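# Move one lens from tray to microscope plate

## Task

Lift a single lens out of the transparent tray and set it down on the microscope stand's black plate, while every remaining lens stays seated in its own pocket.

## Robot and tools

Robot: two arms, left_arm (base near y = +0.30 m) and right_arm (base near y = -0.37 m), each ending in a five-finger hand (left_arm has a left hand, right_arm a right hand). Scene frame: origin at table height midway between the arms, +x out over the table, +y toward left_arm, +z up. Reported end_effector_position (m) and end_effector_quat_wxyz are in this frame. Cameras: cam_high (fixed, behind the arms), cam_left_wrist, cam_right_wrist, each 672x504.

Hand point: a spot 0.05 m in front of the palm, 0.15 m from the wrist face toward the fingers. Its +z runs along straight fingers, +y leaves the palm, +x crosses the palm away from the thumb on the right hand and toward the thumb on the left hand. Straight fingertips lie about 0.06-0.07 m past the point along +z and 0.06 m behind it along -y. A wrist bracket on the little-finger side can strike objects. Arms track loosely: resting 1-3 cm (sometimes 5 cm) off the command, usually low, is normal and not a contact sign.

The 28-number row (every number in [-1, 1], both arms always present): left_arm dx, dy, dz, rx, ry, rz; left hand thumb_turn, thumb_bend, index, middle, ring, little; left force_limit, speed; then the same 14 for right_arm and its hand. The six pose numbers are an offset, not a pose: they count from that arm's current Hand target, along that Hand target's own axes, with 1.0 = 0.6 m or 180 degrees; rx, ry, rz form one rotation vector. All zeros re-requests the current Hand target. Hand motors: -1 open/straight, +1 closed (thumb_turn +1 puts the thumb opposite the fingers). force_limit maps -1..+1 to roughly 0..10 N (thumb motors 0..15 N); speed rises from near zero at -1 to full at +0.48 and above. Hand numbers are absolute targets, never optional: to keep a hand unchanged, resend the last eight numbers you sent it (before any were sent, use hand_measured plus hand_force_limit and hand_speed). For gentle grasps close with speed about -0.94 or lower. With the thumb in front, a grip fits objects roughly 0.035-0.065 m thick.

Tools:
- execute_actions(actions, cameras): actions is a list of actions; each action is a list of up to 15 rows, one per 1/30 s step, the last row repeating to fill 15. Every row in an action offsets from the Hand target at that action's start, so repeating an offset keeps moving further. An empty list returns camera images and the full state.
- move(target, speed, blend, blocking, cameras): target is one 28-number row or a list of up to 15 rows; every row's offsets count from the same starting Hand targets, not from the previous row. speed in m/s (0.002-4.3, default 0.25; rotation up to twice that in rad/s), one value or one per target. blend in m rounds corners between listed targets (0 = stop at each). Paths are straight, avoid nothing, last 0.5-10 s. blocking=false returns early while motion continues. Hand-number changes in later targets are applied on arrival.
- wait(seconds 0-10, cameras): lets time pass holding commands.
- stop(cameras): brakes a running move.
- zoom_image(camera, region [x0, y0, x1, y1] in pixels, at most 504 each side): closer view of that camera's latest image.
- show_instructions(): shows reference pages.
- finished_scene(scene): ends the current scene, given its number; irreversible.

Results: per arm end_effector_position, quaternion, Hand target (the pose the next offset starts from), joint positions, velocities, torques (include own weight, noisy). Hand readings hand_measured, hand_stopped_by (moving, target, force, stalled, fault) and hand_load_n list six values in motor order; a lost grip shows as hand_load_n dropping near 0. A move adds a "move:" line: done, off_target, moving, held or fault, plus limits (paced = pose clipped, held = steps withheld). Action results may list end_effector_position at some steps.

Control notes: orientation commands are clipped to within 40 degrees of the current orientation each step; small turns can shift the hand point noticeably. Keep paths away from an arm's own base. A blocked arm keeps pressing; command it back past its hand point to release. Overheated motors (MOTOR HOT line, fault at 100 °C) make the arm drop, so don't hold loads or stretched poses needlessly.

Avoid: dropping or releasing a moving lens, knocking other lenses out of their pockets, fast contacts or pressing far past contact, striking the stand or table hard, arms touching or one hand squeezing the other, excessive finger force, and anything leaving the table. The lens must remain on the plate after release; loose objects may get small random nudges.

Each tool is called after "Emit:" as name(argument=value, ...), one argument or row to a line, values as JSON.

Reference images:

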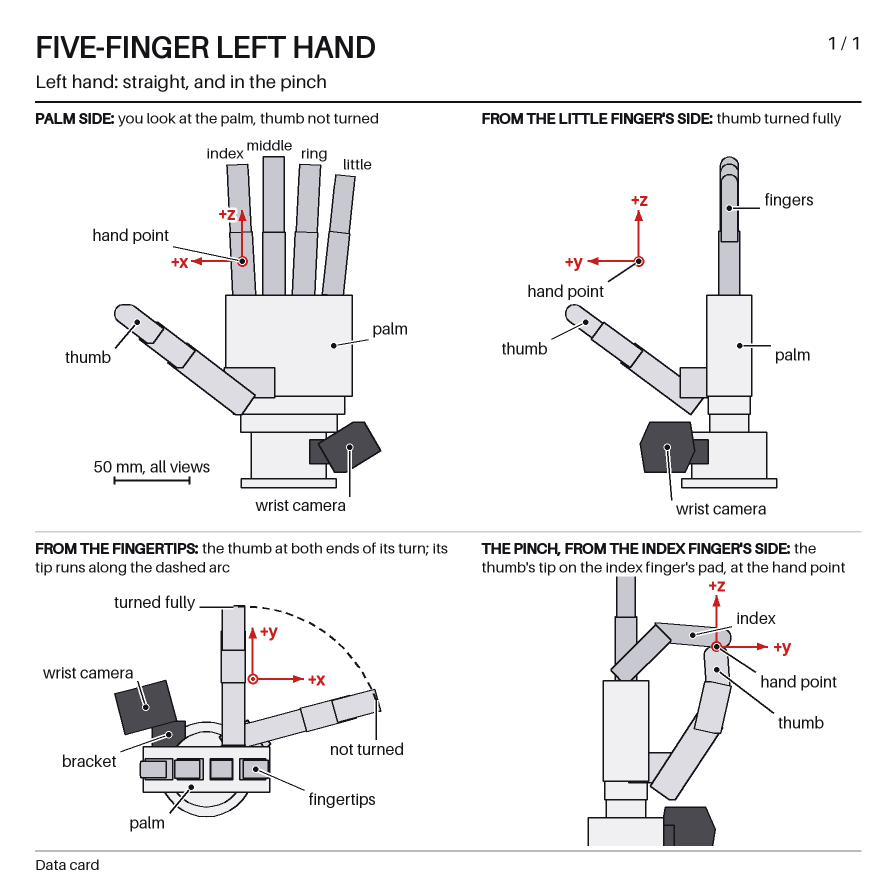

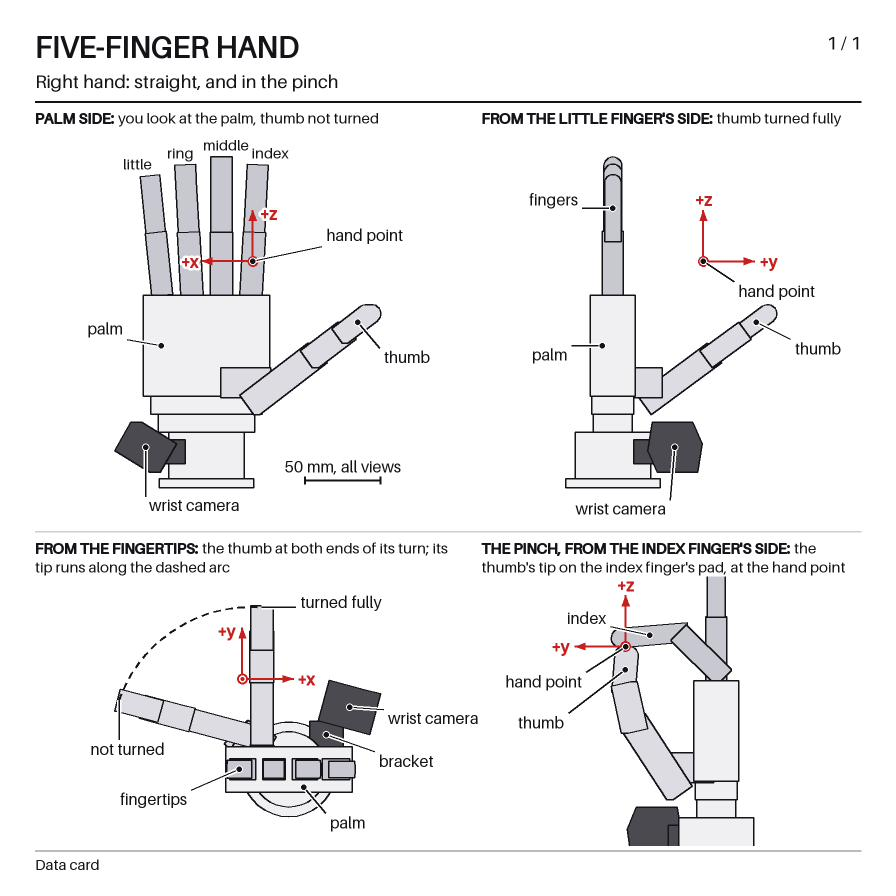

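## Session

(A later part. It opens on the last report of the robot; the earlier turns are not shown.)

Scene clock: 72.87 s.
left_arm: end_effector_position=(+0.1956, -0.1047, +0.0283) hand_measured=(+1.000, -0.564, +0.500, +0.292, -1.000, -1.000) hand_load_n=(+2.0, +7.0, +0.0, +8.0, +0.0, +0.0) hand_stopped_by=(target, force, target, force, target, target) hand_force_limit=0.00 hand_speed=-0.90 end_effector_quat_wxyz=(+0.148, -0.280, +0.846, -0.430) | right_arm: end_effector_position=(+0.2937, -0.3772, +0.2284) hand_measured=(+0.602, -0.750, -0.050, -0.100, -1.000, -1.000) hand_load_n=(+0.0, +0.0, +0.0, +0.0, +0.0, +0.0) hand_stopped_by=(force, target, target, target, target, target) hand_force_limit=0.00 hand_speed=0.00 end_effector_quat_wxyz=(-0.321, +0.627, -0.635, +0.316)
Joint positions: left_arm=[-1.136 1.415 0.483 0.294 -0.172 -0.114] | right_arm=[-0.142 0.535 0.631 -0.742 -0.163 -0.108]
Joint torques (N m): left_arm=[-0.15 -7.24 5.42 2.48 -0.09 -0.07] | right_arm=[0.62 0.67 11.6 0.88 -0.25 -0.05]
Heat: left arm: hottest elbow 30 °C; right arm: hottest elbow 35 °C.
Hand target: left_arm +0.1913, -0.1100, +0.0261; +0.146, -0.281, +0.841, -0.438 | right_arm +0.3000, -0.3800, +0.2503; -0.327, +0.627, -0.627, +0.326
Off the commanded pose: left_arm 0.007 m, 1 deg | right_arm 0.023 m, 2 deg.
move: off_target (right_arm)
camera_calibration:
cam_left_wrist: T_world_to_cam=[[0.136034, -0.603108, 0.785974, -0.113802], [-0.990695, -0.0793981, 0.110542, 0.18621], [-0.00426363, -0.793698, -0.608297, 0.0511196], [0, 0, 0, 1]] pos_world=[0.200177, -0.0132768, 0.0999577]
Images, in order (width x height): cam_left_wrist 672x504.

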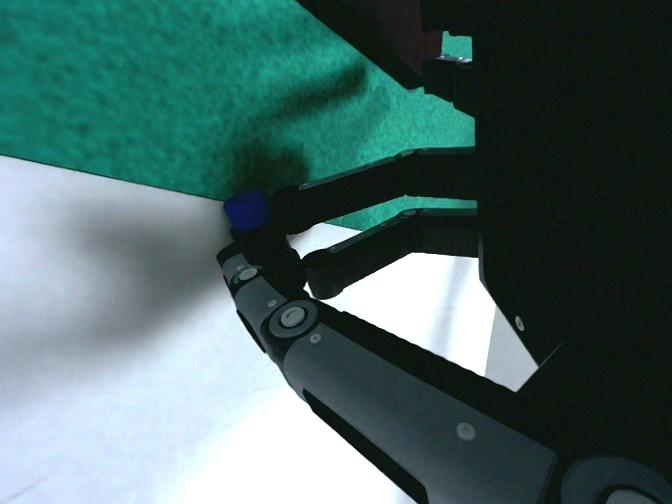

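Emit:
move(
  target=[0,0,0,0,0,0,1,-0.1,0.75,0.6,-1,-1,-0.2,-0.92,0,0,0,0,0,0,1,-0.75,-0.05,-0.1,-1,-1,0,0],
  speed=0.05,
  cameras=["cam_left_wrist"],
)

Emit:
zoom_image(
  camera="cam_left_wrist",
  region=[200, 150, 400, 350],
)

Scene clock: 75.23 s.
left_arm: end_effector_position=(+0.1956, -0.1047, +0.0283) hand_measured=(+1.000, -0.564, +0.750, +0.292, -1.000, -1.000) hand_load_n=(+2.5, +7.0, +0.0, +8.0, +0.0, +0.0) hand_stopped_by=(target, force, target, force, target, target) hand_force_limit=-0.20 hand_speed=-0.92 end_effector_quat_wxyz=(+0.148, -0.280, +0.846, -0.430) | right_arm: end_effector_position=(+0.2937, -0.3772, +0.2284) hand_measured=(+0.602, -0.750, -0.050, -0.100, -1.000, -1.000) hand_load_n=(+0.0, +0.0, +0.0, +0.0, +0.0, +0.0) hand_stopped_by=(force, target, target, target, target, target) hand_force_limit=0.00 hand_speed=0.00 end_effector_quat_wxyz=(-0.321, +0.627, -0.635, +0.316)
Joint positions: left_arm=[-1.136 1.415 0.483 0.294 -0.172 -0.114] | right_arm=[-0.142 0.535 0.631 -0.742 -0.163 -0.108]
Joint torques (N m): left_arm=[-0.15 -7.12 5.38 2.55 -0.08 -0.08] | right_arm=[0.56 0.67 11.62 0.81 -0.25 -0.05]
Heat: left arm: hottest elbow 30 °C; right arm: hottest elbow 35 °C.
Hand target: left_arm +0.1913, -0.1100, +0.0261; +0.146, -0.281, +0.841, -0.438 | right_arm +0.3000, -0.3800, +0.2503; -0.327, +0.627, -0.627, +0.326
Off the commanded pose: left_arm 0.007 m, 1 deg | right_arm 0.023 m, 2 deg.
move: off_target (right_arm)
camera_calibration:
cam_left_wrist: T_world_to_cam=[[0.136034, -0.603108, 0.785974, -0.113802], [-0.990695, -0.0793981, 0.110542, 0.18621], [-0.00426363, -0.793698, -0.608297, 0.0511196], [0, 0, 0, 1]] pos_world=[0.200177, -0.0132768, 0.0999577]
Images, in order (width x height): cam_left_wrist 672x504.

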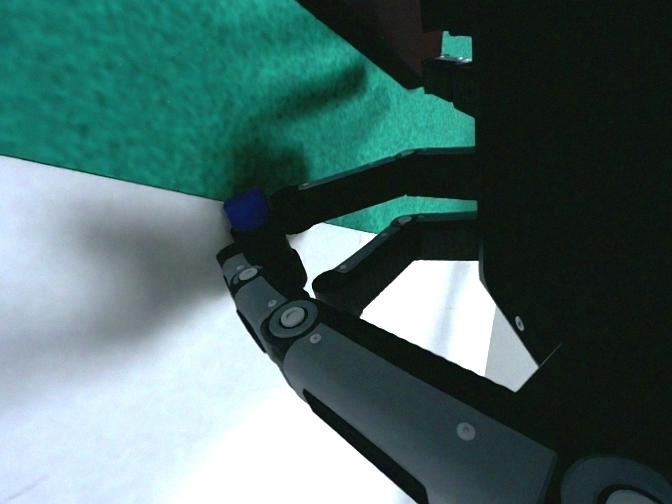

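Scaled by 2.520.

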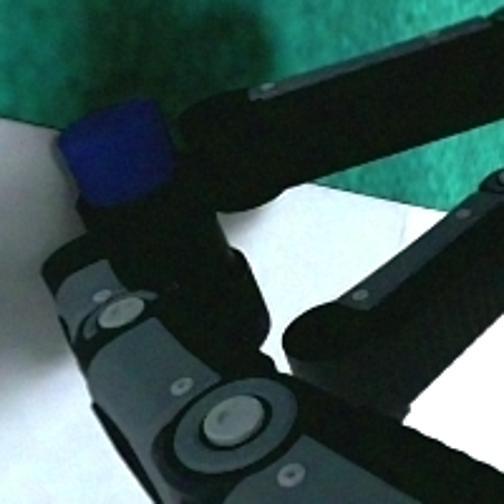

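Emit:
move(
  target=[0,0,0,0,0,0,1,-0.8,-0.1,-0.1,-1,-1,0,-0.88,0,0,0,0,0,0,1,-0.75,-0.05,-0.1,-1,-1,0,0],
  speed=0.05,
  cameras=["cam_left_wrist"],
)

Emit:
zoom_image(
  camera="cam_left_wrist",
  region=[130, 120, 430, 400],
)

Scene clock: 78.87 s.
left_arm: end_effector_position=(+0.1958, -0.1061, +0.0294) hand_measured=(+1.000, -0.800, -0.100, -0.100, -1.000, -1.000) hand_load_n=(+0.0, +0.0, +0.0, -2.0, +0.0, +0.0) hand_stopped_by=(target, target, target, target, target, target) hand_force_limit=0.00 hand_speed=-0.88 end_effector_quat_wxyz=(+0.148, -0.280, +0.844, -0.432) | right_arm: end_effector_position=(+0.2937, -0.3772, +0.2284) hand_measured=(+0.602, -0.750, -0.050, -0.100, -1.000, -1.000) hand_load_n=(+0.0, +0.0, +0.0, +0.0, -0.5, +0.0) hand_stopped_by=(force, target, target, target, target, target) hand_force_limit=0.00 hand_speed=0.00 end_effector_quat_wxyz=(-0.321, +0.627, -0.635, +0.316)
Joint positions: left_arm=[-1.138 1.415 0.483 0.3 -0.173 -0.115] | right_arm=[-0.142 0.535 0.631 -0.742 -0.163 -0.108]
Joint torques (N m): left_arm=[-0.03 -7.12 5.38 2.37 -0.03 -0.07] | right_arm=[0.62 0.44 11.6 0.83 -0.26 -0.05]
Heat: left arm: hottest elbow 30 °C; right arm: hottest elbow 35 °C.
Hand target: left_arm +0.1914, -0.1099, +0.0261; +0.146, -0.281, +0.841, -0.438 | right_arm +0.3000, -0.3800, +0.2503; -0.327, +0.627, -0.627, +0.326
Off the commanded pose: left_arm 0.007 m, 1 deg | right_arm 0.023 m, 2 deg.
move: off_target (right_arm)
camera_calibration:
cam_left_wrist: T_world_to_cam=[[0.134461, -0.598387, 0.789844, -0.114818], [-0.990916, -0.0793746, 0.108556, 0.186218], [-0.00226526, -0.797266, -0.603624, 0.0498523], [0, 0, 0, 1]] pos_world=[0.200078, -0.0141788, 0.100565]
Images, in order (width x height): cam_left_wrist 672x504.

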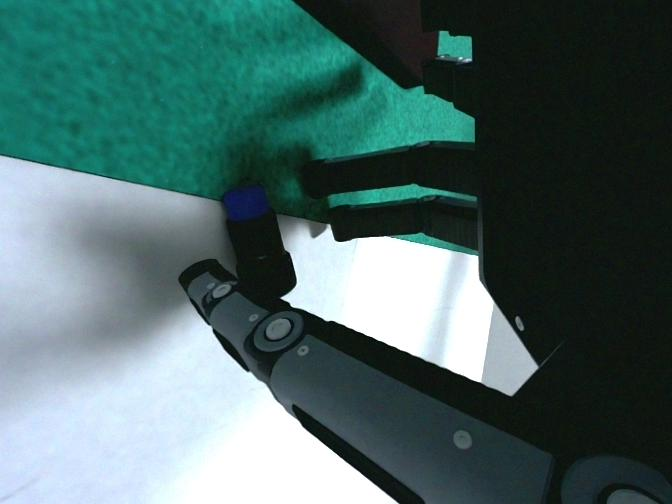

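Scaled by 1.680.

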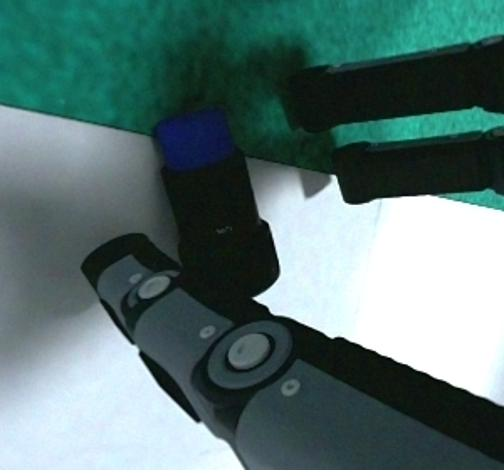

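Emit:
move(
  target=[
    [-0.0152,-0.0347,-0.0318,0,0,0,1,-0.8,-0.1,-0.1,-1,-1,0,-0.88,0,0,0,0,0,0,1,-0.75,-0.05,-0.1,-1,-1,0,0],
    [-0.0152,0.0035,-0.005,0,0,0,1,-0.8,-0.1,-0.1,-1,-1,0,-0.88,0,0,0,0,0,0,1,-0.75,-0.05,-0.1,-1,-1,0,0],
  ],
  speed=0.06,
  cameras=["cam_left_wrist"],
)

Emit:
zoom_image(
  camera="cam_left_wrist",
  region=[130, 120, 430, 400],
)

Scene clock: 81.57 s.
left_arm: end_effector_position=(+0.1904, -0.1034, +0.0301) hand_measured=(+1.000, -0.800, -0.100, -0.100, -1.000, -1.000) hand_load_n=(+0.0, +0.0, +0.0, +0.0, +0.0, +0.0) hand_stopped_by=(target, target, target, target, target, target) hand_force_limit=0.00 hand_speed=-0.88 end_effector_quat_wxyz=(+0.140, -0.279, +0.845, -0.434) | right_arm: end_effector_position=(+0.2937, -0.3772, +0.2284) hand_measured=(+0.602, -0.750, -0.050, -0.100, -1.000, -1.000) hand_load_n=(+0.0, +0.0, +0.0, +0.0, +0.0, +0.0) hand_stopped_by=(force, target, target, target, target, target) hand_force_limit=0.00 hand_speed=0.00 end_effector_quat_wxyz=(-0.321, +0.627, -0.635, +0.316)
Joint positions: left_arm=[-1.138 1.402 0.471 0.299 -0.157 -0.121] | right_arm=[-0.142 0.535 0.631 -0.742 -0.163 -0.108]
Joint torques (N m): left_arm=[2.14 -7 5.22 2.52 0.11 0.1] | right_arm=[0.79 0.67 11.63 0.84 -0.25 -0.07]
Heat: left arm: hottest elbow 30 °C; right arm: hottest elbow 36 °C.
Hand target: left_arm +0.1965, -0.1016, +0.0262; +0.146, -0.281, +0.841, -0.438 | right_arm +0.3000, -0.3800, +0.2503; -0.327, +0.627, -0.627, +0.326
Off the commanded pose: left_arm 0.007 m, 1 deg | right_arm 0.023 m, 2 deg.
move: off_target (right_arm)
camera_calibration:
cam_left_wrist: T_world_to_cam=[[0.138745, -0.594054, 0.792369, -0.113495], [-0.990162, -0.0685358, 0.121996, 0.181709], [-0.0181664, -0.8015, -0.597719, 0.054868], [0, 0, 0, 1]] pos_world=[0.196665, -0.0109918, 0.100558]
Images, in order (width x height): cam_left_wrist 672x504.

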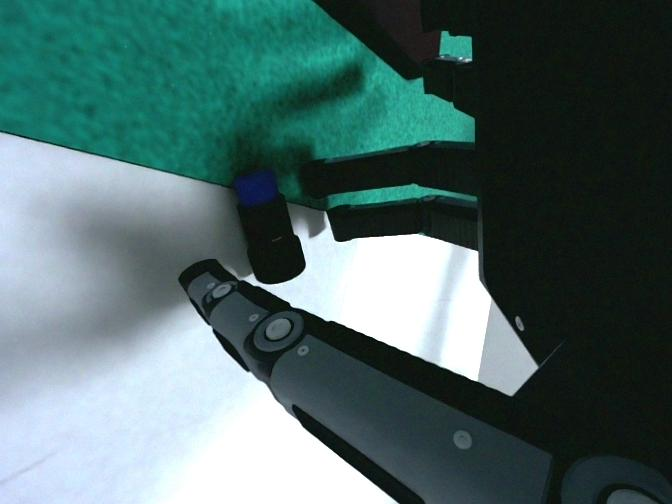

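Scaled by 1.680.

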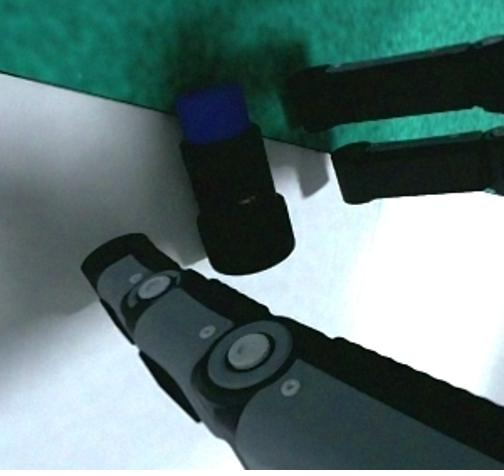

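Emit:
move(
  target=[-0.0218,0,0,0,0,0,1,-0.8,-0.1,-0.1,-1,-1,0,-0.88,0,0,0,0,0,0,1,-0.75,-0.05,-0.1,-1,-1,0,0],
  speed=0.06,
  cameras=["cam_left_wrist"],
)

Scene clock: 83.27 s.
left_arm: end_effector_position=(+0.1982, -0.0992, +0.0300) hand_measured=(+1.000, -0.800, -0.100, -0.100, -1.000, -1.000) hand_load_n=(+0.0, +0.0, +0.0, -0.5, +0.0, +0.0) hand_stopped_by=(target, target, target, target, target, target) hand_force_limit=0.00 hand_speed=-0.88 end_effector_quat_wxyz=(+0.134, -0.282, +0.844, -0.436) | right_arm: end_effector_position=(+0.2937, -0.3772, +0.2284) hand_measured=(+0.602, -0.750, -0.050, -0.100, -1.000, -1.000) hand_load_n=(+0.0, +0.0, +0.0, +0.0, +0.0, +0.0) hand_stopped_by=(force, target, target, target, target, target) hand_force_limit=0.00 hand_speed=0.00 end_effector_quat_wxyz=(-0.321, +0.627, -0.635, +0.316)
Joint positions: left_arm=[-1.103 1.402 0.467 0.306 -0.121 -0.111] | right_arm=[-0.142 0.535 0.631 -0.742 -0.163 -0.108]
Joint torques (N m): left_arm=[2.55 -7.36 4.96 2.4 0.08 0.22] | right_arm=[0.44 0.97 11.64 0.83 -0.24 -0.05]
Heat: left arm: hottest elbow 30 °C; right arm: hottest elbow 36 °C.
Hand target: left_arm +0.2070, -0.0938, +0.0262; +0.146, -0.281, +0.841, -0.438 | right_arm +0.3000, -0.3800, +0.2503; -0.327, +0.627, -0.627, +0.326
Off the commanded pose: left_arm 0.011 m, 1 deg | right_arm 0.023 m, 2 deg.
move: off_target (left_arm, right_arm)
camera_calibration:
cam_left_wrist: T_world_to_cam=[[0.146447, -0.587873, 0.795587, -0.112956], [-0.988928, -0.0675239, 0.132141, 0.189203], [-0.023961, -0.80613, -0.591253, 0.0588403], [0, 0, 0, 1]] pos_world=[0.20506, -0.00619528, 0.0996546]
Images, in order (width x height): cam_left_wrist 672x504.

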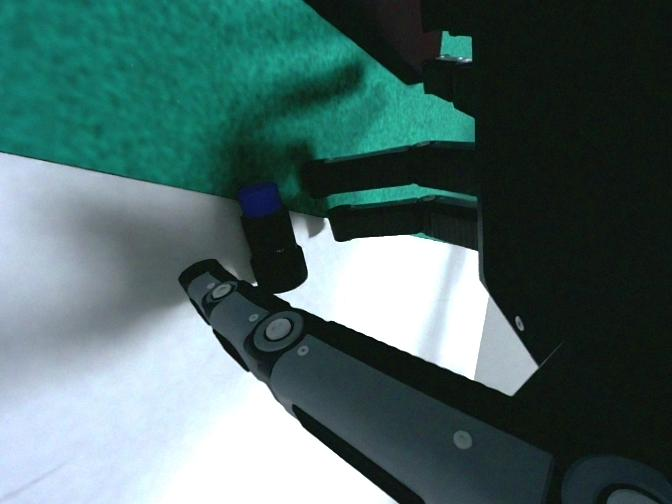

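Emit:
move(
  target=[-0.0125,0.0015,0.001,0,0,0,1,-0.8,-0.1,-0.1,-1,-1,0,-0.88,0,0,0,0,0,0,1,-0.75,-0.05,-0.1,-1,-1,0,0],
  speed=0.06,
  cameras=["cam_left_wrist"],
)

Emit:
zoom_image(
  camera="cam_left_wrist",
  region=[130, 120, 430, 400],
)

Scene clock: 84.60 s.
left_arm: end_effector_position=(+0.2042, -0.0956, +0.0299) hand_measured=(+1.000, -0.800, -0.100, -0.100, -1.000, -1.000) hand_load_n=(+0.0, +0.5, +0.0, +0.0, +0.0, +0.0) hand_stopped_by=(target, target, target, target, target, target) hand_force_limit=0.00 hand_speed=-0.88 end_effector_quat_wxyz=(+0.134, -0.282, +0.843, -0.438) | right_arm: end_effector_position=(+0.2937, -0.3772, +0.2284) hand_measured=(+0.602, -0.750, -0.050, -0.100, -1.000, -1.000) hand_load_n=(+0.0, +0.0, +0.0, +0.0, +0.0, +0.0) hand_stopped_by=(force, target, target, target, target, target) hand_force_limit=0.00 hand_speed=0.00 end_effector_quat_wxyz=(-0.321, +0.627, -0.635, +0.316)
Joint positions: left_arm=[-1.08 1.402 0.464 0.314 -0.101 -0.098] | right_arm=[-0.142 0.535 0.631 -0.742 -0.163 -0.108]
Joint torques (N m): left_arm=[2.61 -7.3 4.96 2.39 0.08 0.24] | right_arm=[0.38 0.67 11.59 0.84 -0.26 -0.07]
Heat: left arm: hottest elbow 30 °C; right arm: hottest elbow 36 °C.
Hand target: left_arm +0.2130, -0.0892, +0.0251; +0.146, -0.281, +0.841, -0.438 | right_arm +0.3000, -0.3800, +0.2503; -0.327, +0.627, -0.627, +0.326
Off the commanded pose: left_arm 0.012 m, 1 deg | right_arm 0.023 m, 2 deg.
move: off_target (left_arm, right_arm)
camera_calibration:
cam_left_wrist: T_world_to_cam=[[0.146637, -0.585207, 0.797515, -0.111511], [-0.988895, -0.0670339, 0.132637, 0.19539], [-0.0241596, -0.808108, -0.588538, 0.0615788], [0, 0, 0, 1]] pos_world=[0.21106, -0.00239681, 0.099257]
Images, in order (width x height): cam_left_wrist 672x504.

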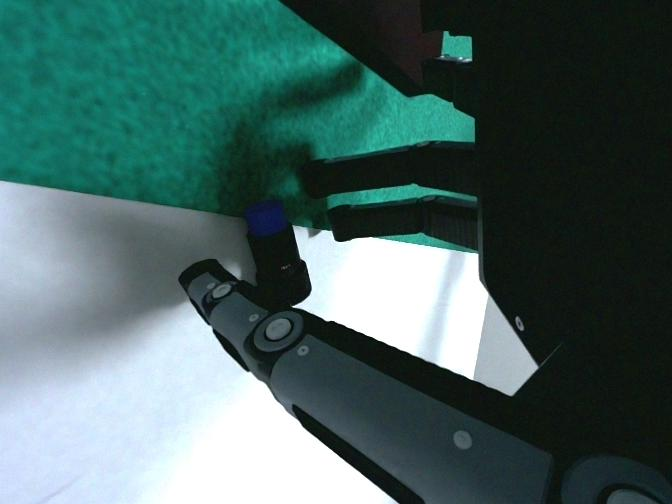

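Scaled by 1.680.

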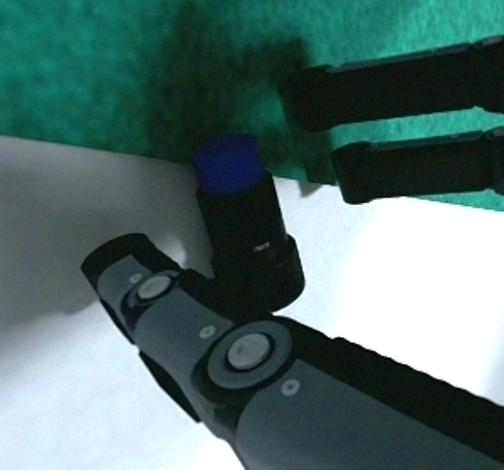

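Emit:
move(
  target=[
    [0,0,0,0,0,0,1,-0.65,0.1,0.1,-1,-1,0,-0.85,0,0,0,0,0,0,1,-0.75,-0.05,-0.1,-1,-1,0,0],
    [0,0,0,0,0,0,1,-0.1,0.5,0.6,-1,-1,0,-0.9,0,0,0,0,0,0,1,-0.75,-0.05,-0.1,-1,-1,0,0],
  ],
  speed=0.05,
  cameras=["cam_left_wrist"],
)

Emit:
zoom_image(
  camera="cam_left_wrist",
  region=[180, 130, 400, 350],
)

Scene clock: 88.30 s.
left_arm: end_effector_position=(+0.2059, -0.0945, +0.0297) hand_measured=(+1.000, -0.436, +0.500, +0.490, -1.000, -1.000) hand_load_n=(+1.0, +7.0, +0.5, +6.0, +0.0, +0.0) hand_stopped_by=(target, force, target, force, target, target) hand_force_limit=0.00 hand_speed=-0.90 end_effector_quat_wxyz=(+0.136, -0.281, +0.844, -0.437) | right_arm: end_effector_position=(+0.2937, -0.3772, +0.2284) hand_measured=(+0.602, -0.750, -0.050, -0.100, -1.000, -1.000) hand_load_n=(+0.0, +0.0, +0.0, +0.0, +0.0, +0.0) hand_stopped_by=(force, target, target, target, target, target) hand_force_limit=0.00 hand_speed=0.00 end_effector_quat_wxyz=(-0.321, +0.627, -0.635, +0.316)
Joint positions: left_arm=[-1.076 1.402 0.464 0.314 -0.101 -0.092] | right_arm=[-0.142 0.535 0.631 -0.742 -0.163 -0.108]
Joint torques (N m): left_arm=[2.26 -7.12 4.9 2.39 0.09 0.18] | right_arm=[0.67 0.5 11.63 0.9 -0.23 -0.06]
Heat: left arm: hottest elbow 29 °C; right arm: hottest elbow 36 °C.
Hand target: left_arm +0.2129, -0.0893, +0.0251; +0.146, -0.281, +0.841, -0.438 | right_arm +0.3000, -0.3800, +0.2503; -0.327, +0.627, -0.627, +0.326
Off the commanded pose: left_arm 0.010 m, 1 deg | right_arm 0.023 m, 2 deg.
move: off_target (right_arm)
camera_calibration:
cam_left_wrist: T_world_to_cam=[[0.143611, -0.587465, 0.796405, -0.110579], [-0.989399, -0.0676955, 0.128477, 0.197337], [-0.0215626, -0.806413, -0.590959, 0.0620116], [0, 0, 0, 1]] pos_world=[0.212462, -0.00159526, 0.0993585]
Images, in order (width x height): cam_left_wrist 672x504.

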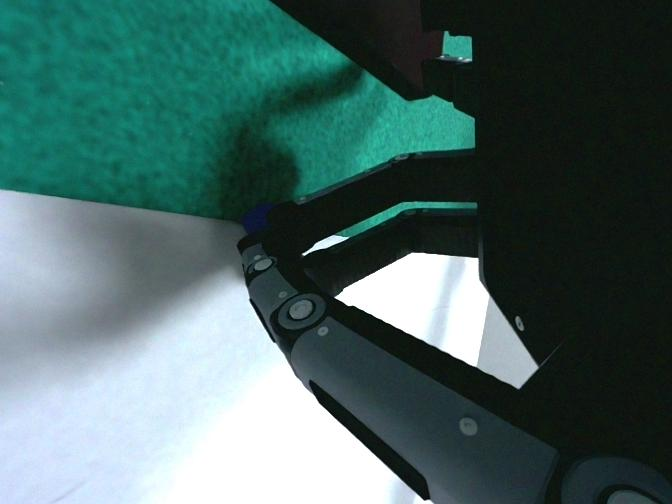

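Scaled by 2.291.

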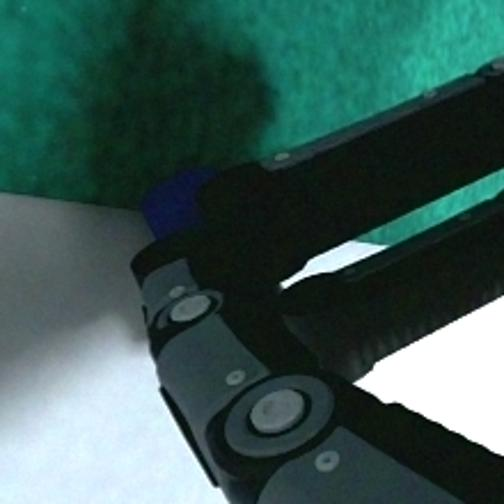

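Emit:
move(
  target=[0,0,0,0,0,0,1,-0.1,0.8,0.6,-1,-1,0.0,-0.9,0,0,0,0,0,0,1,-0.75,-0.05,-0.1,-1,-1,0,0],
  speed=0.05,
  cameras=["cam_left_wrist"],
)

Emit:
zoom_image(
  camera="cam_left_wrist",
  region=[180, 130, 400, 350],
)

Scene clock: 90.03 s.
left_arm: end_effector_position=(+0.2059, -0.0945, +0.0297) hand_measured=(+1.000, -0.436, +0.800, +0.490, -1.000, -1.000) hand_load_n=(+1.0, +7.0, +0.0, +6.0, +0.0, +0.0) hand_stopped_by=(target, force, target, force, target, target) hand_force_limit=0.00 hand_speed=-0.90 end_effector_quat_wxyz=(+0.136, -0.281, +0.844, -0.437) | right_arm: end_effector_position=(+0.2937, -0.3772, +0.2284) hand_measured=(+0.602, -0.750, -0.050, -0.100, -1.000, -1.000) hand_load_n=(+0.0, +0.0, +0.0, +0.0, +0.0, +0.0) hand_stopped_by=(force, target, target, target, target, target) hand_force_limit=0.00 hand_speed=0.00 end_effector_quat_wxyz=(-0.321, +0.627, -0.635, +0.316)
Joint positions: left_arm=[-1.076 1.402 0.464 0.314 -0.101 -0.092] | right_arm=[-0.142 0.535 0.631 -0.742 -0.163 -0.108]
Joint torques (N m): left_arm=[2.37 -7.18 4.89 2.37 0.08 0.18] | right_arm=[0.67 0.79 11.6 0.9 -0.26 -0.06]
Heat: left arm: hottest elbow 29 °C; right arm: hottest elbow 36 °C.
Hand target: left_arm +0.2129, -0.0893, +0.0251; +0.146, -0.281, +0.841, -0.438 | right_arm +0.3000, -0.3800, +0.2503; -0.327, +0.627, -0.627, +0.326
Off the commanded pose: left_arm 0.010 m, 1 deg | right_arm 0.023 m, 2 deg.
move: off_target (right_arm)
camera_calibration:
cam_left_wrist: T_world_to_cam=[[0.143611, -0.587465, 0.796405, -0.110579], [-0.989399, -0.0676955, 0.128477, 0.197337], [-0.0215626, -0.806413, -0.590959, 0.0620116], [0, 0, 0, 1]] pos_world=[0.212462, -0.00159526, 0.0993585]
Images, in order (width x height): cam_left_wrist 672x504.

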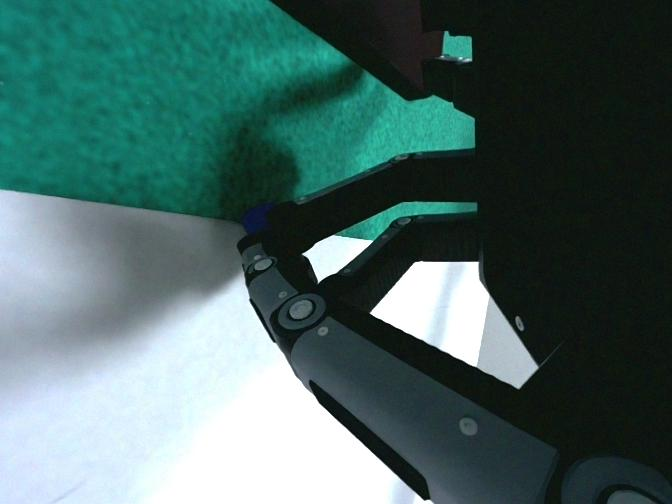

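Scaled by 2.291.

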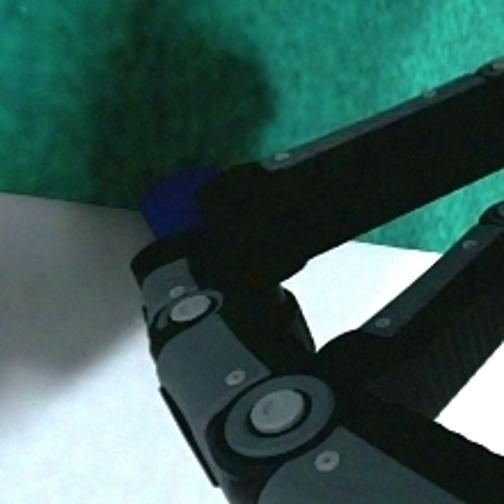

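Emit:
move(
  target=[0,0,0,0,0,0,1,-0.8,0.0,0.0,-1,-1,0,-0.88,0,0,0,0,0,0,1,-0.75,-0.05,-0.1,-1,-1,0,0],
  speed=0.05,
  cameras=["cam_left_wrist"],
)

Emit:
zoom_image(
  camera="cam_left_wrist",
  region=[130, 120, 430, 400],
)

Scene clock: 93.33 s.
left_arm: end_effector_position=(+0.2204, -0.0935, +0.0384) hand_measured=(+1.000, -0.800, +0.002, +0.000, -1.000, -1.000) hand_load_n=(+0.0, +0.0, -3.0, +0.0, +0.0, +0.0) hand_stopped_by=(target, target, target, target, target, target) hand_force_limit=0.00 hand_speed=-0.88 end_effector_quat_wxyz=(+0.156, -0.286, +0.831, -0.450) | right_arm: end_effector_position=(+0.2937, -0.3772, +0.2284) hand_measured=(+0.602, -0.750, -0.050, -0.100, -1.000, -1.000) hand_load_n=(+0.0, +0.0, +0.0, +0.0, +0.0, +0.0) hand_stopped_by=(force, target, target, target, target, target) hand_force_limit=0.00 hand_speed=0.00 end_effector_quat_wxyz=(-0.321, +0.627, -0.635, +0.316)
Joint positions: left_arm=[-1.058 1.391 0.46 0.348 -0.124 -0.08] | right_arm=[-0.142 0.535 0.631 -0.742 -0.163 -0.108]
Joint torques (N m): left_arm=[1.08 -6.48 5.22 1.18 0.46 0.14] | right_arm=[0.62 0.5 11.63 0.85 -0.25 -0.07]
Heat: left arm: hottest elbow 29 °C; right arm: hottest elbow 37 °C.
Hand target: left_arm +0.2130, -0.0891, +0.0251; +0.146, -0.281, +0.841, -0.438 | right_arm +0.3000, -0.3800, +0.2503; -0.327, +0.627, -0.627, +0.326
Off the commanded pose: left_arm 0.016 m, 2 deg | right_arm 0.023 m, 2 deg.
move: off_target (left_arm, right_arm)
camera_calibration:
cam_left_wrist: T_world_to_cam=[[0.129343, -0.565084, 0.814831, -0.114398], [-0.991271, -0.0948373, 0.0915813, 0.209966], [0.0255253, -0.819564, -0.572418, 0.0559527], [0, 0, 0, 1]] pos_world=[0.221502, 0.00112474, 0.106015]
Images, in order (width x height): cam_left_wrist 672x504.

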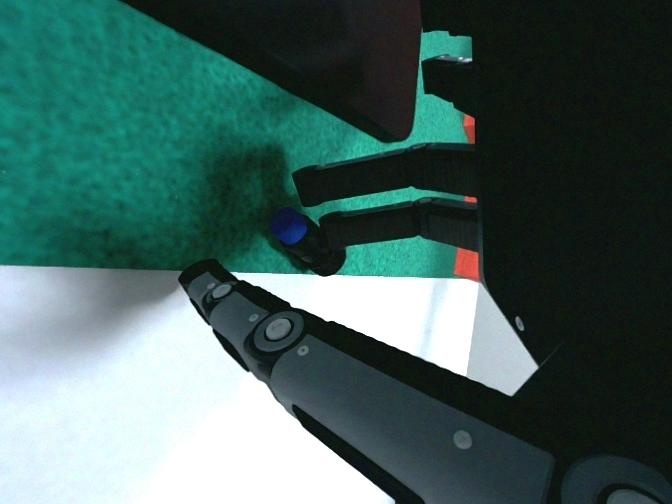

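Scaled by 1.680.

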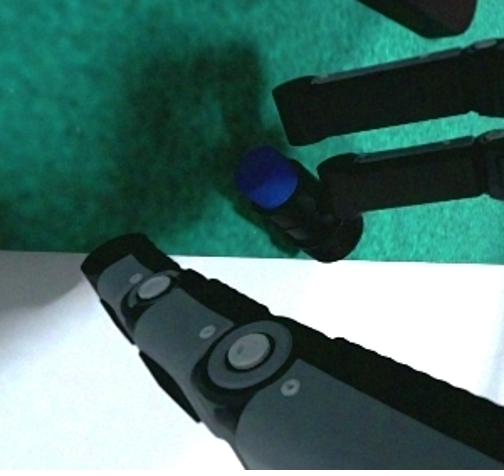

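Emit:
move(
  target=[-0.0055,-0.0692,-0.0322,0,0,0,1,-0.8,0.0,0.0,-1,-1,0,-0.88,0,0,0,0,0,0,1,-0.75,-0.05,-0.1,-1,-1,0,0],
  speed=0.04,
  cameras=["cam_left_wrist"],
)

Emit:
zoom_image(
  camera="cam_left_wrist",
  region=[130, 120, 430, 400],
)

Scene clock: 95.40 s.
left_arm: end_effector_position=(+0.2012, -0.0731, +0.0410) hand_measured=(+1.000, -0.800, +0.000, +0.000, -1.000, -1.000) hand_load_n=(+0.0, +0.0, +0.0, +0.0, +0.0, +0.0) hand_stopped_by=(target, target, target, target, target, target) hand_force_limit=0.00 hand_speed=-0.88 end_effector_quat_wxyz=(+0.133, -0.286, +0.855, -0.413) | right_arm: end_effector_position=(+0.2937, -0.3772, +0.2284) hand_measured=(+0.602, -0.750, -0.050, -0.100, -1.000, -1.000) hand_load_n=(+0.0, +0.0, +0.0, +0.0, +0.0, +0.0) hand_stopped_by=(force, target, target, target, target, target) hand_force_limit=0.00 hand_speed=0.00 end_effector_quat_wxyz=(-0.321, +0.627, -0.635, +0.316)
Joint positions: left_arm=[-1.058 1.304 0.46 0.167 -0.092 -0.085] | right_arm=[-0.142 0.535 0.631 -0.742 -0.163 -0.108]
Joint torques (N m): left_arm=[1.96 -8.88 10.71 0.75 0.15 0.18] | right_arm=[0.73 0.56 11.6 0.92 -0.24 -0.06]
Heat: left arm: hottest elbow 29 °C; right arm: hottest elbow 37 °C.
Hand target: left_arm +0.2204, -0.0935, +0.0701; +0.146, -0.281, +0.841, -0.438 | right_arm +0.3000, -0.3800, +0.2503; -0.327, +0.627, -0.627, +0.326
Off the commanded pose: left_arm 0.041 m, 4 deg | right_arm 0.023 m, 2 deg.
move: off_target (left_arm, right_arm)
camera_calibration:
cam_left_wrist: T_world_to_cam=[[0.167354, -0.623688, 0.763548, -0.112327], [-0.985356, -0.0801715, 0.150483, 0.190044], [-0.0326398, -0.777551, -0.627972, 0.0917677], [0, 0, 0, 1]] pos_world=[0.209054, 0.0165329, 0.114797]
Images, in order (width x height): cam_left_wrist 672x504.

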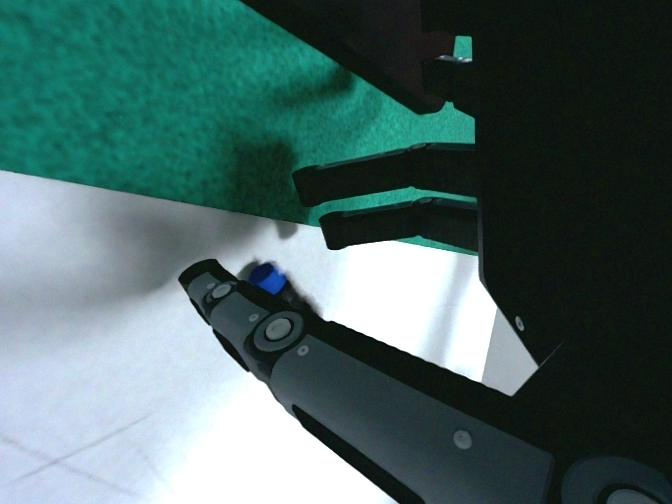

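Scaled by 1.680.

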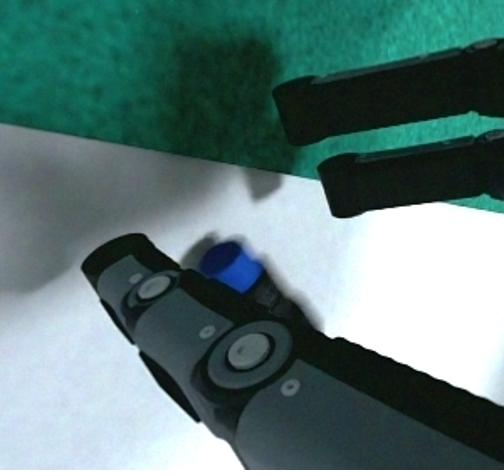

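Emit:
move(
  target=[-0.1038,-0.0667,-0.2825,0,0,0,1,-0.8,0.0,0.0,-1,-1,0,-0.88,0,0,0,0,0,0,1,-0.75,-0.05,-0.1,-1,-1,0,0],
  speed=0.25,
  cameras=["all"],
)

Scene clock: 97.77 s.
left_arm: end_effector_position=(+0.1861, +0.0453, +0.1595) hand_measured=(+1.000, -0.800, +0.000, +0.000, -1.000, -1.000) hand_load_n=(+0.0, +0.0, +0.0, +0.0, +0.0, +0.0) hand_stopped_by=(target, target, target, target, target, target) hand_force_limit=0.00 hand_speed=-0.88 end_effector_quat_wxyz=(+0.130, -0.291, +0.855, -0.410) | right_arm: end_effector_position=(+0.2937, -0.3772, +0.2284) hand_measured=(+0.602, -0.750, -0.050, -0.100, -1.000, -1.000) hand_load_n=(+0.0, +0.0, +0.0, +0.0, +0.0, +0.0) hand_stopped_by=(force, target, target, target, target, target) hand_force_limit=0.00 hand_speed=0.00 end_effector_quat_wxyz=(-0.321, +0.627, -0.635, +0.316)
Joint positions: left_arm=[-0.82 0.65 0.477 -0.513 0.092 0.055] | right_arm=[-0.142 0.535 0.631 -0.742 -0.163 -0.108]
Joint torques (N m): left_arm=[2.37 -3.02 14.39 0.7 0.24 0.18] | right_arm=[0.56 0.79 11.55 0.81 -0.24 -0.06]
Heat: left arm: hottest elbow 30 °C; right arm: hottest elbow 37 °C.
Hand target: left_arm +0.2007, +0.0365, +0.2000; +0.146, -0.281, +0.841, -0.438 | right_arm +0.3000, -0.3800, +0.2503; -0.327, +0.627, -0.627, +0.326
Off the commanded pose: left_arm 0.044 m, 4 deg | right_arm 0.023 m, 2 deg.
move: off_target (left_arm, right_arm)
camera_calibration:
cam_left_wrist: T_world_to_cam=[[0.180094, -0.624661, 0.759845, -0.128228], [-0.983054, -0.0874167, 0.161133, 0.165119], [-0.0342304, -0.775987, -0.629819, 0.258259], [0, 0, 0, 1]] pos_world=[0.194254, 0.134741, 0.233484]
cam_right_wrist: T_world_to_cam=[[-0.566389, -0.271793, -0.778031, 0.240979], [-0.528512, 0.844157, 0.089851, 0.458896], [0.63236, 0.46209, -0.621767, 0.240029], [0, 0, 0, 1]] pos_world=[0.227235, -0.432799, 0.295498]

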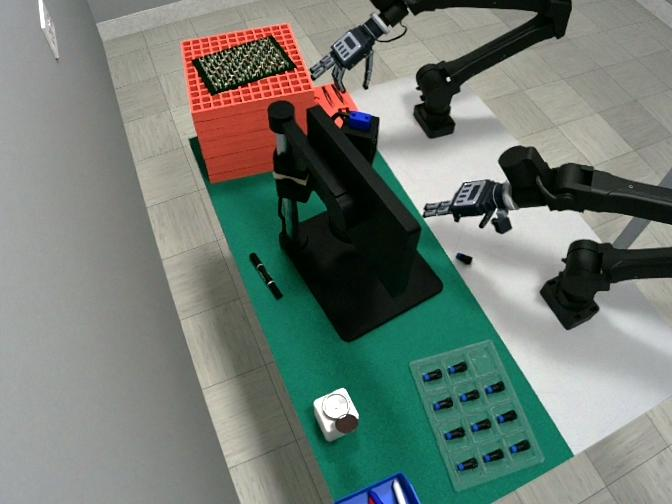

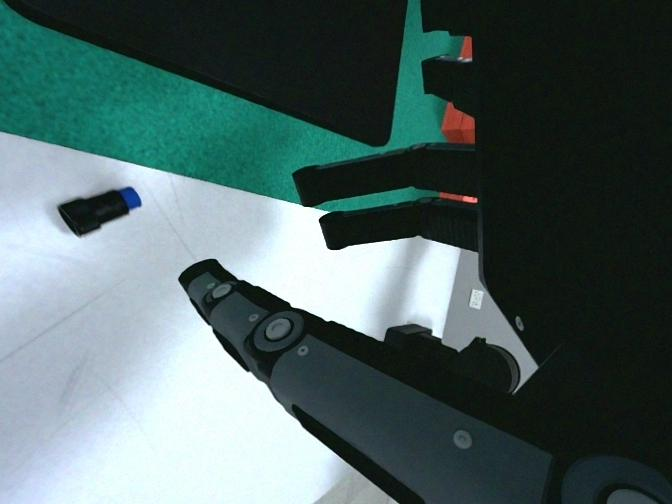

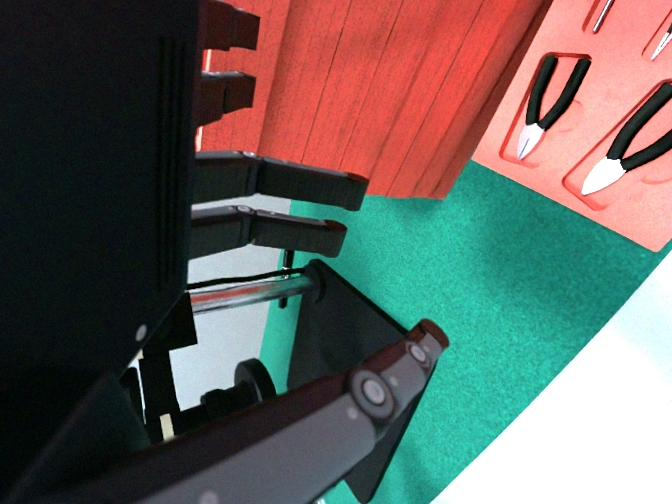

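Emit:
wait(
  seconds=1.5,
  cameras=["cam_left_wrist","cam_high"],
)

Scene clock: 99.60 s.
left_arm: end_effector_position=(+0.1861, +0.0453, +0.1595) hand_measured=(+1.000, -0.800, +0.000, +0.000, -1.000, -1.000) hand_load_n=(+0.0, +0.0, +0.0, +0.0, +0.0, +0.0) hand_stopped_by=(target, target, target, target, target, target) hand_force_limit=0.00 hand_speed=-0.88 end_effector_quat_wxyz=(+0.130, -0.291, +0.855, -0.410) | right_arm: end_effector_position=(+0.2937, -0.3772, +0.2284) hand_measured=(+0.602, -0.750, -0.050, -0.100, -1.000, -1.000) hand_load_n=(+0.0, +0.0, +0.0, +0.0, +0.0, +0.0) hand_stopped_by=(force, target, target, target, target, target) hand_force_limit=0.00 hand_speed=0.00 end_effector_quat_wxyz=(-0.321, +0.627, -0.635, +0.316)
Joint positions: left_arm=[-0.82 0.65 0.477 -0.513 0.092 0.055] | right_arm=[-0.142 0.535 0.631 -0.742 -0.163 -0.108]
Joint torques (N m): left_arm=[2.43 -2.96 14.41 0.73 0.25 0.18] | right_arm=[0.56 0.62 11.62 0.9 -0.23 -0.06]
Heat: left arm: hottest elbow 31 °C; right arm: hottest elbow 37 °C.
Hand target: left_arm +0.2007, +0.0365, +0.2000; +0.146, -0.281, +0.841, -0.438 | right_arm +0.3000, -0.3800, +0.2503; -0.327, +0.627, -0.627, +0.326
Off the commanded pose: left_arm 0.044 m, 4 deg | right_arm 0.023 m, 2 deg.
wait: 1.50 s; at rest from the start
camera_calibration:
cam_left_wrist: T_world_to_cam=[[0.180094, -0.624661, 0.759845, -0.128228], [-0.983054, -0.0874167, 0.161133, 0.165119], [-0.0342304, -0.775987, -0.629819, 0.258259], [0, 0, 0, 1]] pos_world=[0.194254, 0.134741, 0.233484]
Images, in order (width x height): cam_high 672x504, cam_left_wrist 672x504.

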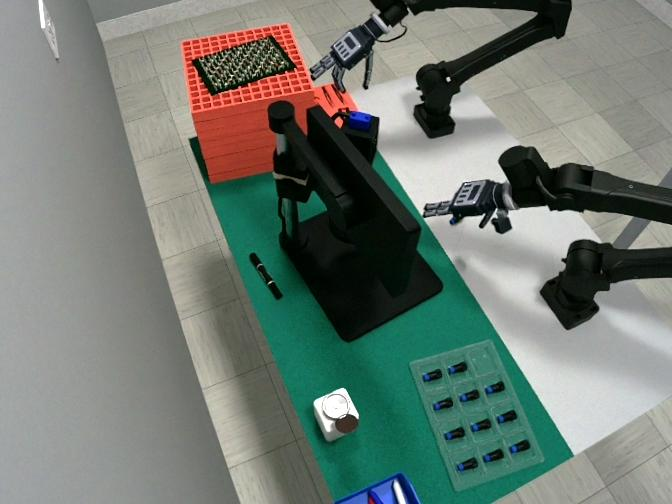

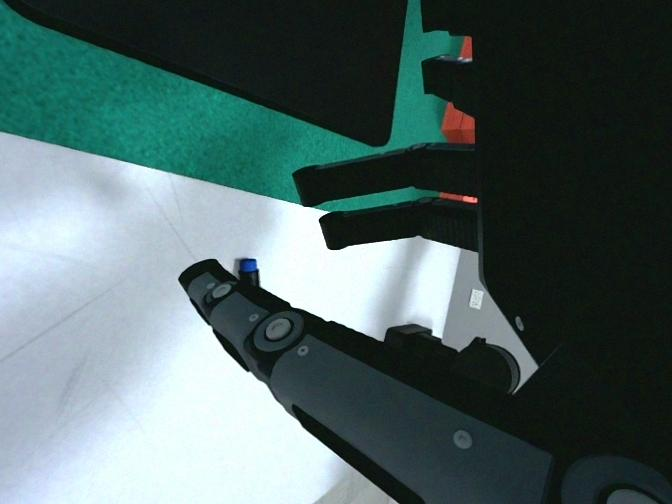

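Emit:
wait(
  seconds=1,
  cameras=["cam_left_wrist","cam_high"],
)

Scene clock: 100.90 s.
left_arm: end_effector_position=(+0.1861, +0.0453, +0.1595) hand_measured=(+1.000, -0.800, +0.000, +0.000, -1.000, -1.000) hand_load_n=(+0.0, +0.0, +0.0, +0.0, +0.0, +0.0) hand_stopped_by=(target, target, target, target, target, target) hand_force_limit=0.00 hand_speed=-0.88 end_effector_quat_wxyz=(+0.130, -0.291, +0.855, -0.410) | right_arm: end_effector_position=(+0.2937, -0.3772, +0.2284) hand_measured=(+0.602, -0.750, -0.050, -0.100, -1.000, -1.000) hand_load_n=(+0.0, +0.0, +0.0, +0.0, +0.0, +0.0) hand_stopped_by=(force, target, target, target, target, target) hand_force_limit=0.00 hand_speed=0.00 end_effector_quat_wxyz=(-0.321, +0.627, -0.635, +0.316)
Joint positions: left_arm=[-0.82 0.65 0.477 -0.513 0.092 0.055] | right_arm=[-0.142 0.535 0.631 -0.742 -0.163 -0.108]
Joint torques (N m): left_arm=[2.32 -3.02 14.42 0.75 0.25 0.18] | right_arm=[0.62 0.67 11.64 0.95 -0.24 -0.08]
Heat: left arm: hottest elbow 32 °C; right arm: hottest elbow 38 °C.
Hand target: left_arm +0.2007, +0.0365, +0.2000; +0.146, -0.281, +0.841, -0.438 | right_arm +0.3000, -0.3800, +0.2503; -0.327, +0.627, -0.627, +0.326
Off the commanded pose: left_arm 0.044 m, 4 deg | right_arm 0.023 m, 2 deg.
wait: 1.00 s; at rest from the start
camera_calibration:
cam_left_wrist: T_world_to_cam=[[0.180094, -0.624661, 0.759845, -0.128228], [-0.983054, -0.0874167, 0.161133, 0.165119], [-0.0342304, -0.775987, -0.629819, 0.258259], [0, 0, 0, 1]] pos_world=[0.194254, 0.134741, 0.233484]
Images, in order (width x height): cam_high 672x504, cam_left_wrist 672x504.

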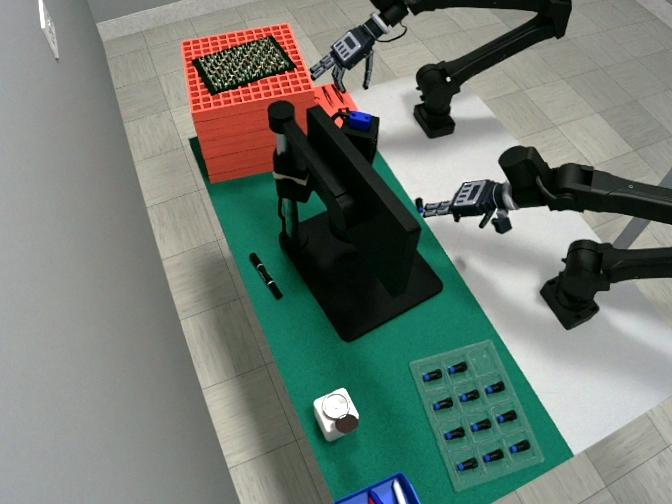

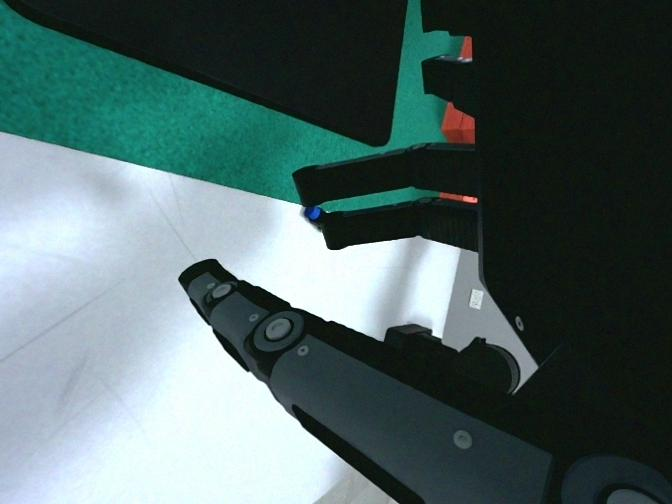

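Emit:
wait(
  seconds=1,
  cameras=["cam_left_wrist","cam_right_wrist","cam_high"],
)

Scene clock: 102.07 s.
left_arm: end_effector_position=(+0.1861, +0.0453, +0.1595) hand_measured=(+1.000, -0.800, +0.000, +0.000, -1.000, -1.000) hand_load_n=(+0.0, +0.0, +0.5, +0.0, +0.0, +0.0) hand_stopped_by=(target, target, target, target, target, target) hand_force_limit=0.00 hand_speed=-0.88 end_effector_quat_wxyz=(+0.130, -0.291, +0.855, -0.410) | right_arm: end_effector_position=(+0.2937, -0.3772, +0.2284) hand_measured=(+0.602, -0.750, -0.050, -0.100, -1.000, -1.000) hand_load_n=(+0.0, +0.0, -0.5, +0.0, +0.0, +0.0) hand_stopped_by=(force, target, target, target, target, target) hand_force_limit=0.00 hand_speed=0.00 end_effector_quat_wxyz=(-0.321, +0.627, -0.635, +0.316)
Joint positions: left_arm=[-0.82 0.65 0.477 -0.513 0.092 0.055] | right_arm=[-0.142 0.535 0.631 -0.742 -0.163 -0.108]
Joint torques (N m): left_arm=[2.43 -3.02 14.45 0.72 0.24 0.18] | right_arm=[0.32 0.5 11.62 0.85 -0.24 -0.07]
Heat: left arm: hottest elbow 32 °C; right arm: hottest elbow 38 °C.
Hand target: left_arm +0.2007, +0.0365, +0.2000; +0.146, -0.281, +0.841, -0.438 | right_arm +0.3000, -0.3800, +0.2503; -0.327, +0.627, -0.627, +0.326
Off the commanded pose: left_arm 0.044 m, 4 deg | right_arm 0.023 m, 2 deg.
wait: 1.00 s; at rest from the start
camera_calibration:
cam_left_wrist: T_world_to_cam=[[0.180094, -0.624661, 0.759845, -0.128228], [-0.983054, -0.0874167, 0.161133, 0.165119], [-0.0342304, -0.775987, -0.629819, 0.258259], [0, 0, 0, 1]] pos_world=[0.194254, 0.134741, 0.233484]
cam_right_wrist: T_world_to_cam=[[-0.566389, -0.271793, -0.778031, 0.240979], [-0.528512, 0.844157, 0.089851, 0.458896], [0.63236, 0.46209, -0.621767, 0.240029], [0, 0, 0, 1]] pos_world=[0.227235, -0.432799, 0.295498]

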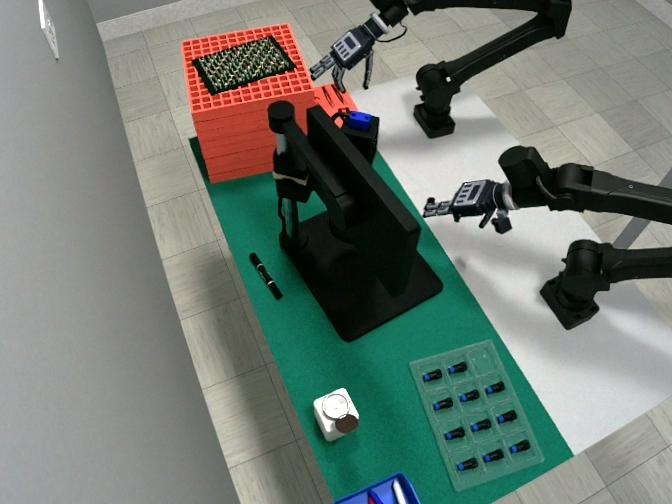

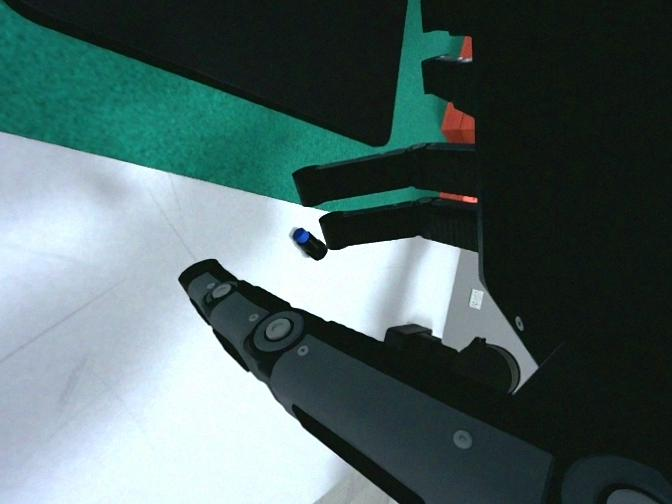

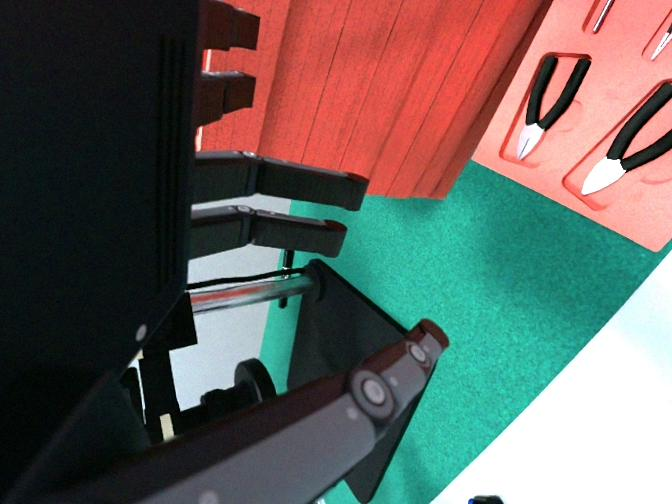

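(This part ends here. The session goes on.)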